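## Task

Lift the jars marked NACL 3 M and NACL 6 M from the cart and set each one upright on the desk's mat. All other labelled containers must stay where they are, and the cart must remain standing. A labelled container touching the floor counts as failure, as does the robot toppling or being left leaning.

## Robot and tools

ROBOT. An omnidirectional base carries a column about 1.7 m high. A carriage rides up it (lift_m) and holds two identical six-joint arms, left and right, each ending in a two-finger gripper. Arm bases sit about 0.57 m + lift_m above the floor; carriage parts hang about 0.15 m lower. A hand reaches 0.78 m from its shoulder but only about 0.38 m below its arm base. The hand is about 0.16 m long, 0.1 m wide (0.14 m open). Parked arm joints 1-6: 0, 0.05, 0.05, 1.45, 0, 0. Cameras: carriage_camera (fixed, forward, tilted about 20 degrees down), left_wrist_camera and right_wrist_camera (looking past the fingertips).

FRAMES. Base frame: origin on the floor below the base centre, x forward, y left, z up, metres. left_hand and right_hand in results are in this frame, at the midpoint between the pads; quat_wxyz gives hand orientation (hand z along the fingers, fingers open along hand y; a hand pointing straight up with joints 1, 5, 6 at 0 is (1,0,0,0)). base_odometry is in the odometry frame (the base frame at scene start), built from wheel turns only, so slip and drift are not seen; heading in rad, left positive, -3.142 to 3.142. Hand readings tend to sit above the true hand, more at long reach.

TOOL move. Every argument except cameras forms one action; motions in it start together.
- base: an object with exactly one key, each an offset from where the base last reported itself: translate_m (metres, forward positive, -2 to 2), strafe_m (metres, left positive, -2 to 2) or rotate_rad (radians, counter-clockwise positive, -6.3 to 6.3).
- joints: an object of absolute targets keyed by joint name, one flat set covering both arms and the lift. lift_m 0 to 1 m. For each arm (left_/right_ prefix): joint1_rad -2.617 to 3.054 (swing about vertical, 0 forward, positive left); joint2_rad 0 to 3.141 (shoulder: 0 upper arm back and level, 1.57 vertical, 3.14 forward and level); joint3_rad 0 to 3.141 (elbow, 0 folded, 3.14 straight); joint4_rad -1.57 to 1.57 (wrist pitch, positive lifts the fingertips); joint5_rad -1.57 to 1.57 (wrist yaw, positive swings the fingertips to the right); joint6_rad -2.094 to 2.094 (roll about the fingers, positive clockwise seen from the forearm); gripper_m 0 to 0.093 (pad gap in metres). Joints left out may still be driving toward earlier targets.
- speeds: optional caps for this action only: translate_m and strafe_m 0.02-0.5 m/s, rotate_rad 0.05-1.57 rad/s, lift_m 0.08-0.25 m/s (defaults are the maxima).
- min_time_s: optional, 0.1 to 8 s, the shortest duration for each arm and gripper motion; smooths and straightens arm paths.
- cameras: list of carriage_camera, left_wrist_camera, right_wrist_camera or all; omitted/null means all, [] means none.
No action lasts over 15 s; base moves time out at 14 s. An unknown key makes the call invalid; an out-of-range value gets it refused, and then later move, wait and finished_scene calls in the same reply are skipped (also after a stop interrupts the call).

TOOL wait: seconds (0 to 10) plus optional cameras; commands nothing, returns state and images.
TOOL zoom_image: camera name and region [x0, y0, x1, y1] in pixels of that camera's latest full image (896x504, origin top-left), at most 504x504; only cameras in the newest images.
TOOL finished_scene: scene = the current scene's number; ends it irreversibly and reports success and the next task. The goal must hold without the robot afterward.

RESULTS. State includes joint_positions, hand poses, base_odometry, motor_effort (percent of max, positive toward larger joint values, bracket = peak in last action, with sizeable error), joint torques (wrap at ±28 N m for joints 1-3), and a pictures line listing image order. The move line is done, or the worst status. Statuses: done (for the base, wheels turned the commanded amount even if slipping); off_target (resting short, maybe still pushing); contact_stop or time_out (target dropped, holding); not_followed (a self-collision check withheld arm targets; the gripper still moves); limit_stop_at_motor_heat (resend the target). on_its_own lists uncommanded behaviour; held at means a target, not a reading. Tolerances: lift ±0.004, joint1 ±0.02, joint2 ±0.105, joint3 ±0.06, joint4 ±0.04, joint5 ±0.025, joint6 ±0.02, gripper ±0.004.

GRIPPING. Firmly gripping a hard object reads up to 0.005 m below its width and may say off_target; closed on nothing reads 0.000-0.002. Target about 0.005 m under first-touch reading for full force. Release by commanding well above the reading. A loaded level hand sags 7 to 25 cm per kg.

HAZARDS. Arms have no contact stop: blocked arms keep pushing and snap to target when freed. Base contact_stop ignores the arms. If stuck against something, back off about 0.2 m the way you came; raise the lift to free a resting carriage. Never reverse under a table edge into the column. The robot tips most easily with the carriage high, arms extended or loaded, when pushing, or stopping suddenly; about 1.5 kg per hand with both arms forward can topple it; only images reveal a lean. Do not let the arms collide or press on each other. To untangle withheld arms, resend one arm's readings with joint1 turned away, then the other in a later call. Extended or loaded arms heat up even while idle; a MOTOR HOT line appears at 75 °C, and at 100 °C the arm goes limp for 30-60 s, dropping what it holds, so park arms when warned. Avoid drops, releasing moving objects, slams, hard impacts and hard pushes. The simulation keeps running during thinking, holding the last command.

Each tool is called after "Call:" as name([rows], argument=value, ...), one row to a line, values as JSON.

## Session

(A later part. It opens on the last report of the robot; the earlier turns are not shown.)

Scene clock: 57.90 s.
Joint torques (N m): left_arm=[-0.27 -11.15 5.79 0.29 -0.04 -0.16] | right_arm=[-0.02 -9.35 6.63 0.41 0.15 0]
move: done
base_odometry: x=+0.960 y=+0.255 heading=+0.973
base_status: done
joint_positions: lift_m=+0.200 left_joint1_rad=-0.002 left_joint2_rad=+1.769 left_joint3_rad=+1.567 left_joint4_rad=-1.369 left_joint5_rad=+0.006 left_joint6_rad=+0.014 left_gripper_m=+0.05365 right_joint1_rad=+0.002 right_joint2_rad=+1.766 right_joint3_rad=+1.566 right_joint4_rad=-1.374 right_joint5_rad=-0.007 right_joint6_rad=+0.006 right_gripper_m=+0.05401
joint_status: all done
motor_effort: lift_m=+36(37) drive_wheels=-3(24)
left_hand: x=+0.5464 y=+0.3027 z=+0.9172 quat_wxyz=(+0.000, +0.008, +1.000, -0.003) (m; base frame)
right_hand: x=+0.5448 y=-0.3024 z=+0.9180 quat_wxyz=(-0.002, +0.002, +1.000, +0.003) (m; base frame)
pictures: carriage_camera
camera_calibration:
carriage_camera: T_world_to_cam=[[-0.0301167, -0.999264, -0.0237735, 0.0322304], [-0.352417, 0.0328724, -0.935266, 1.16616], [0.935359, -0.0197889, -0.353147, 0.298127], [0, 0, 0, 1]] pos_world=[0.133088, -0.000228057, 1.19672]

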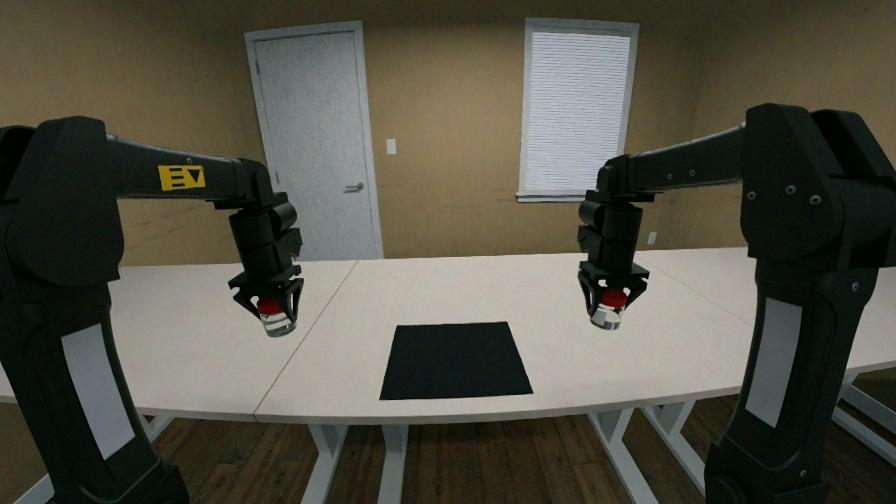

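Call:
move(base={"translate_m":0.045}, joints={"lift_m":0.1,"left_joint1_rad":-0.54,"left_joint2_rad":2.2,"left_joint3_rad":2.22,"left_joint4_rad":-1.56,"right_joint1_rad":0.54,"right_joint2_rad":2.14,"right_joint3_rad":2.16,"right_joint4_rad":-1.56}, min_time_s=1.5, cameras=["left_wrist_camera","carriage_camera"])

Call:
move(joints={"lift_m":0.07}, speeds={"lift_m":0.08}, cameras=[])

Call:
move(joints={"lift_m":0.058}, speeds={"lift_m":0.08}, cameras=["left_wrist_camera","right_wrist_camera"])

Scene clock: 61.50 s.
Joint torques (N m): left_arm=[-0.72 -12.79 8.35 0.17 -0.01 -0.16] | right_arm=[0.57 -9.57 8.47 0.44 0.14 0]
move: done
base_odometry: x=+0.985 y=+0.292 heading=+0.974
base_status: done
joint_positions: lift_m=+0.100 left_joint1_rad=-0.538 left_joint2_rad=+2.194 left_joint3_rad=+2.185 left_joint4_rad=-1.548 left_joint5_rad=+0.004 left_joint6_rad=+0.014 left_gripper_m=+0.05365 right_joint1_rad=+0.537 right_joint2_rad=+2.130 right_joint3_rad=+2.133 right_joint4_rad=-1.547 right_joint5_rad=-0.006 right_joint6_rad=+0.006 right_gripper_m=+0.05401
joint_status: all done
motor_effort: lift_m=+36(37) drive_wheels=-3(21)
left_hand: x=+0.5855 y=+0.0872 z=+0.8210 quat_wxyz=(+0.006, +0.272, +0.962, -0.003) (m; base frame)
right_hand: x=+0.5755 y=-0.0929 z=+0.8336 quat_wxyz=(+0.012, -0.262, +0.965, +0.007) (m; base frame)
pictures: carriage_camera, left_wrist_camera
camera_calibration:
carriage_camera: T_world_to_cam=[[-0.0301167, -0.999264, -0.0237735, 0.0298522], [-0.352417, 0.0328724, -0.935266, 1.07259], [0.935359, -0.0197889, -0.353147, 0.262799], [0, 0, 0, 1]] pos_world=[0.133088, -0.000228057, 1.09668]
left_wrist_camera: T_world_to_cam=[[-0.535341, -0.84437, 0.0211991, 0.371637], [-0.676725, 0.4438, 0.58744, -0.120829], [-0.505425, 0.300134, -0.80899, 1.05599], [0, 0, 0, 1]] pos_world=[0.650908, 0.0504834, 0.917389]

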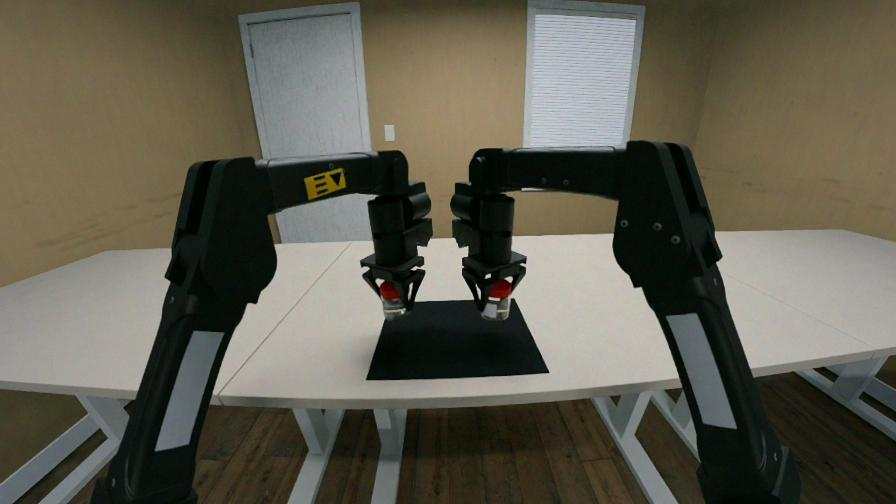

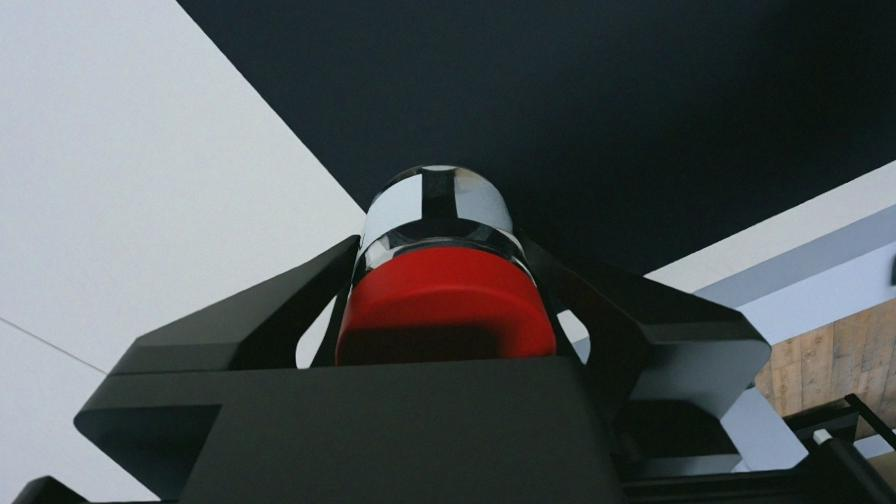

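Scene clock: 62.23 s.
Joint torques (N m): left_arm=[-0.72 -13.64 7.82 0.21 -0.02 -0.16] | right_arm=[0.47 -10.3 7.9 0.36 0.14 0]
move: done
base_odometry: x=+0.985 y=+0.292 heading=+0.974
base_status: not commanded
joint_positions: lift_m=+0.070 left_joint1_rad=-0.538 left_joint2_rad=+2.203 left_joint3_rad=+2.192 left_joint4_rad=-1.551 left_joint5_rad=+0.004 left_joint6_rad=+0.014 left_gripper_m=+0.05365 right_joint1_rad=+0.537 right_joint2_rad=+2.137 right_joint3_rad=+2.140 right_joint4_rad=-1.550 right_joint5_rad=-0.006 right_joint6_rad=+0.006 right_gripper_m=+0.05401
joint_status: all done
motor_effort: lift_m=+36(36) drive_wheels=-3(4)
left_hand: x=+0.5861 y=+0.0869 z=+0.7894 quat_wxyz=(+0.004, +0.272, +0.962, -0.003) (m; base frame)
right_hand: x=+0.5762 y=-0.0925 z=+0.8027 quat_wxyz=(+0.011, -0.262, +0.965, +0.006) (m; base frame)
pictures: none
No camera images: "cameras" was empty.

Scene clock: 62.83 s.
Joint torques (N m): left_arm=[-0.54 -13.87 7.58 0.26 -0.01 -0.16] | right_arm=[0.4 -10.5 7.66 0.36 0.15 0]
move: done
base_odometry: x=+0.985 y=+0.292 heading=+0.974
base_status: not commanded
joint_positions: lift_m=+0.058 left_joint1_rad=-0.538 left_joint2_rad=+2.204 left_joint3_rad=+2.194 left_joint4_rad=-1.553 left_joint5_rad=+0.003 left_joint6_rad=+0.014 left_gripper_m=+0.05365 right_joint1_rad=+0.537 right_joint2_rad=+2.141 right_joint3_rad=+2.143 right_joint4_rad=-1.552 right_joint5_rad=-0.006 right_joint6_rad=+0.006 right_gripper_m=+0.05401
joint_status: all done
motor_effort: lift_m=+36(37) drive_wheels=+7(8)
left_hand: x=+0.5862 y=+0.0869 z=+0.7772 quat_wxyz=(+0.003, +0.272, +0.962, -0.003) (m; base frame)
right_hand: x=+0.5763 y=-0.0924 z=+0.7898 quat_wxyz=(+0.009, -0.262, +0.965, +0.006) (m; base frame)
pictures: left_wrist_camera, right_wrist_camera
camera_calibration:
left_wrist_camera: T_world_to_cam=[[-0.535231, -0.844445, 0.0209849, 0.37276], [-0.673749, 0.44176, 0.592377, -0.0998982], [-0.5095, 0.30292, -0.805388, 1.02033], [0, 0, 0, 1]] pos_world=[0.652065, 0.0498277, 0.873118]
right_wrist_camera: T_world_to_cam=[[0.448355, -0.893849, 0.00340391, -0.339591], [-0.754429, -0.376373, 0.537755, -0.0178187], [-0.479391, -0.243673, -0.843094, 1.04268], [0, 0, 0, 1]] pos_world=[0.638667, -0.0561756, 0.889819]

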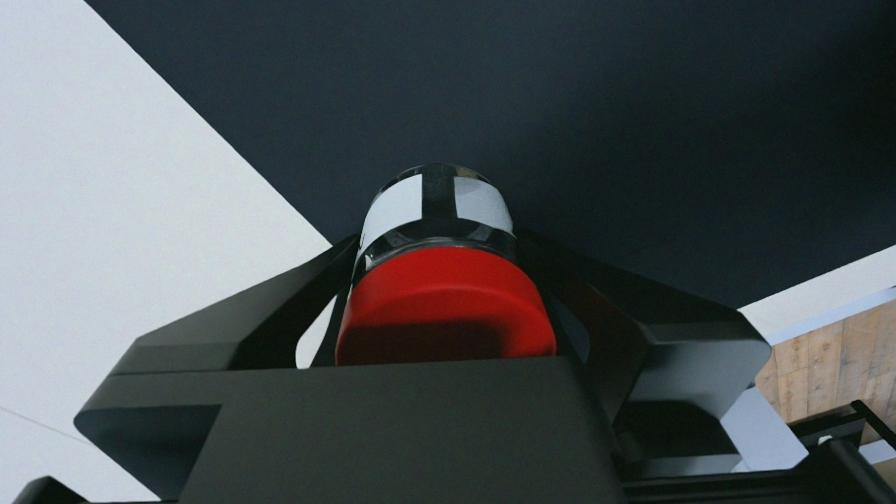

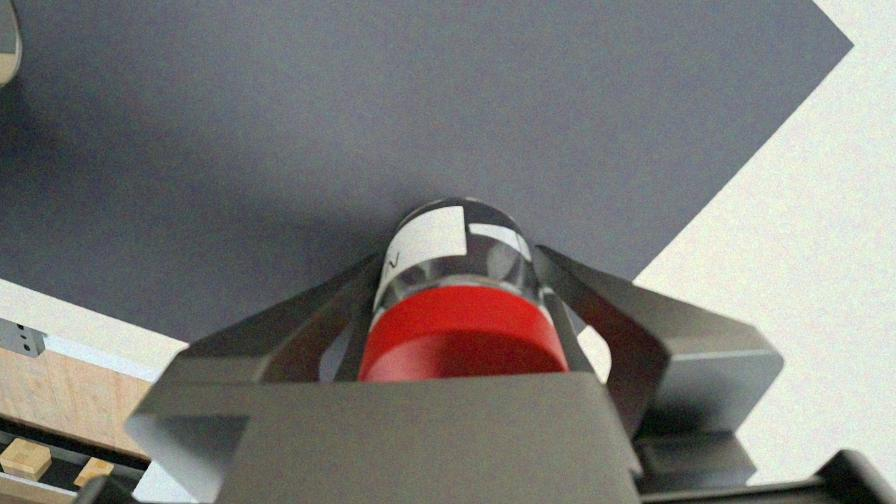

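Inside mat. Not quite touching yet.

Call:
move(joints={"lift_m":0.05}, speeds={"lift_m":0.08}, cameras=[])

Call:
move(joints={"lift_m":0.044}, speeds={"lift_m":0.08}, cameras=[])

Scene clock: 63.70 s.
Joint torques (N m): left_arm=[-0.69 -13.33 6.08 0.38 -0.01 -0.16] | right_arm=[0.44 -10.41 6.12 0.56 0.16 0]
move: done
base_odometry: x=+0.985 y=+0.292 heading=+0.974
base_status: not commanded
joint_positions: lift_m=+0.051 left_joint1_rad=-0.538 left_joint2_rad=+2.200 left_joint3_rad=+2.212 left_joint4_rad=-1.565 left_joint5_rad=+0.003 left_joint6_rad=+0.014 left_gripper_m=+0.05365 right_joint1_rad=+0.537 right_joint2_rad=+2.137 right_joint3_rad=+2.160 right_joint4_rad=-1.564 right_joint5_rad=-0.006 right_joint6_rad=+0.006 right_gripper_m=+0.05401
joint_status: all done
motor_effort: lift_m=+32(32) drive_wheels=+7(7)
left_hand: x=+0.5865 y=+0.0868 z=+0.7759 quat_wxyz=(+0.008, +0.272, +0.962, -0.004) (m; base frame)
right_hand: x=+0.5763 y=-0.0924 z=+0.7877 quat_wxyz=(+0.013, -0.263, +0.965, +0.007) (m; base frame)
pictures: none
No camera images: "cameras" was empty.

Scene clock: 64.13 s.
Joint torques (N m): left_arm=[-0.64 -12.31 5.46 0.42 -0.01 -0.16] | right_arm=[0.44 -9.35 5.35 0.65 0.13 0]
move: done
base_odometry: x=+0.985 y=+0.292 heading=+0.974
base_status: not commanded
joint_positions: lift_m=+0.045 left_joint1_rad=-0.538 left_joint2_rad=+2.190 left_joint3_rad=+2.219 left_joint4_rad=-1.569 left_joint5_rad=+0.003 left_joint6_rad=+0.014 left_gripper_m=+0.05365 right_joint1_rad=+0.537 right_joint2_rad=+2.128 right_joint3_rad=+2.169 right_joint4_rad=-1.569 right_joint5_rad=-0.006 right_joint6_rad=+0.006 right_gripper_m=+0.05401
joint_status: all done
motor_effort: lift_m=+32(32) drive_wheels=-2(7)
left_hand: x=+0.5864 y=+0.0868 z=+0.7756 quat_wxyz=(+0.015, +0.272, +0.962, -0.006) (m; base frame)
right_hand: x=+0.5761 y=-0.0925 z=+0.7874 quat_wxyz=(+0.019, -0.263, +0.965, +0.008) (m; base frame)
pictures: none
No camera images: "cameras" was empty.

Call:
move(joints={"left_gripper_m":0.085,"right_gripper_m":0.085}, min_time_s=0.7, cameras=[])

Call:
move(joints={"lift_m":0.16}, cameras=["carriage_camera"])

Scene clock: 65.73 s.
Joint torques (N m): left_arm=[-0.69 -12.63 5.49 0.42 0 -0.16] | right_arm=[0.62 -9.7 5.76 0.62 0.15 0]
move: done
base_odometry: x=+0.985 y=+0.292 heading=+0.974
base_status: not commanded
joint_positions: lift_m=+0.045 left_joint1_rad=-0.538 left_joint2_rad=+2.193 left_joint3_rad=+2.219 left_joint4_rad=-1.568 left_joint5_rad=+0.002 left_joint6_rad=+0.014 left_gripper_m=+0.08497 right_joint1_rad=+0.537 right_joint2_rad=+2.131 right_joint3_rad=+2.164 right_joint4_rad=-1.569 right_joint5_rad=-0.006 right_joint6_rad=+0.006 right_gripper_m=+0.08489
joint_status: all done
motor_effort: lift_m=+33(33) drive_wheels=+7(7)
left_hand: x=+0.5867 y=+0.0867 z=+0.7743 quat_wxyz=(+0.014, +0.272, +0.962, -0.005) (m; base frame)
right_hand: x=+0.5756 y=-0.0928 z=+0.7849 quat_wxyz=(+0.016, -0.263, +0.965, +0.007) (m; base frame)
pictures: none
No camera images: "cameras" was empty.

Scene clock: 66.73 s.
Joint torques (N m): left_arm=[-0.75 -13.9 5.45 0.38 -0.01 -0.16] | right_arm=[0.42 -10.35 6.32 0.58 0.15 0]
move: done
base_odometry: x=+0.985 y=+0.292 heading=+0.974
base_status: not commanded
joint_positions: lift_m=+0.160 left_joint1_rad=-0.538 left_joint2_rad=+2.206 left_joint3_rad=+2.219 left_joint4_rad=-1.567 left_joint5_rad=+0.002 left_joint6_rad=+0.014 left_gripper_m=+0.08497 right_joint1_rad=+0.537 right_joint2_rad=+2.140 right_joint3_rad=+2.158 right_joint4_rad=-1.568 right_joint5_rad=-0.006 right_joint6_rad=+0.006 right_gripper_m=+0.08489
joint_status: all done
motor_effort: lift_m=+43(51) drive_wheels=+7(8)
left_hand: x=+0.5873 y=+0.0864 z=+0.8843 quat_wxyz=(+0.008, +0.272, +0.962, -0.003) (m; base frame)
right_hand: x=+0.5754 y=-0.0930 z=+0.8951 quat_wxyz=(+0.009, -0.263, +0.965, +0.006) (m; base frame)
pictures: carriage_camera
camera_calibration:
carriage_camera: T_world_to_cam=[[-0.0301167, -0.999264, -0.0237735, 0.0312663], [-0.352417, 0.0328724, -0.935266, 1.12823], [0.935359, -0.0197889, -0.353147, 0.283806], [0, 0, 0, 1]] pos_world=[0.133088, -0.000228057, 1.15616]

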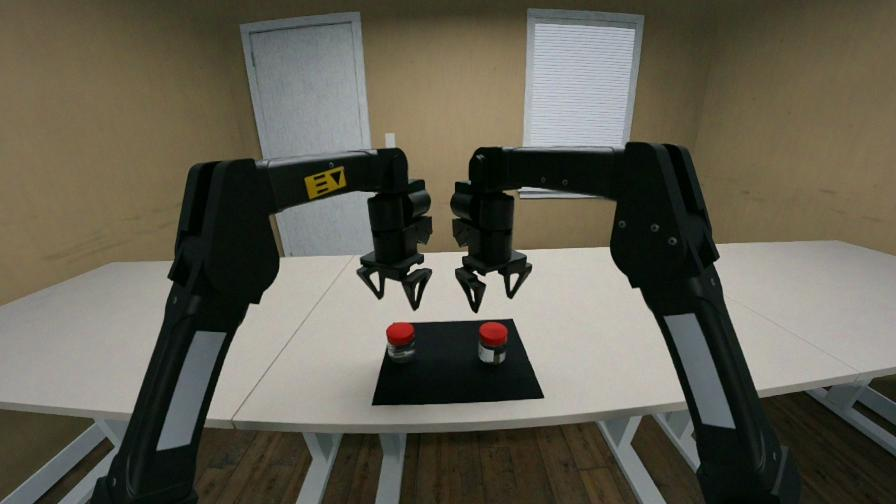

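Call:
zoom_image(camera="carriage_camera", region=[360, 310, 560, 410])

Scaled by 2.520.

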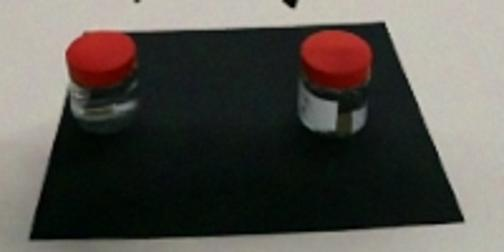

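Base is on the mat.

Call:
finished_scene(scene=3)

The scene is finished: the task was done.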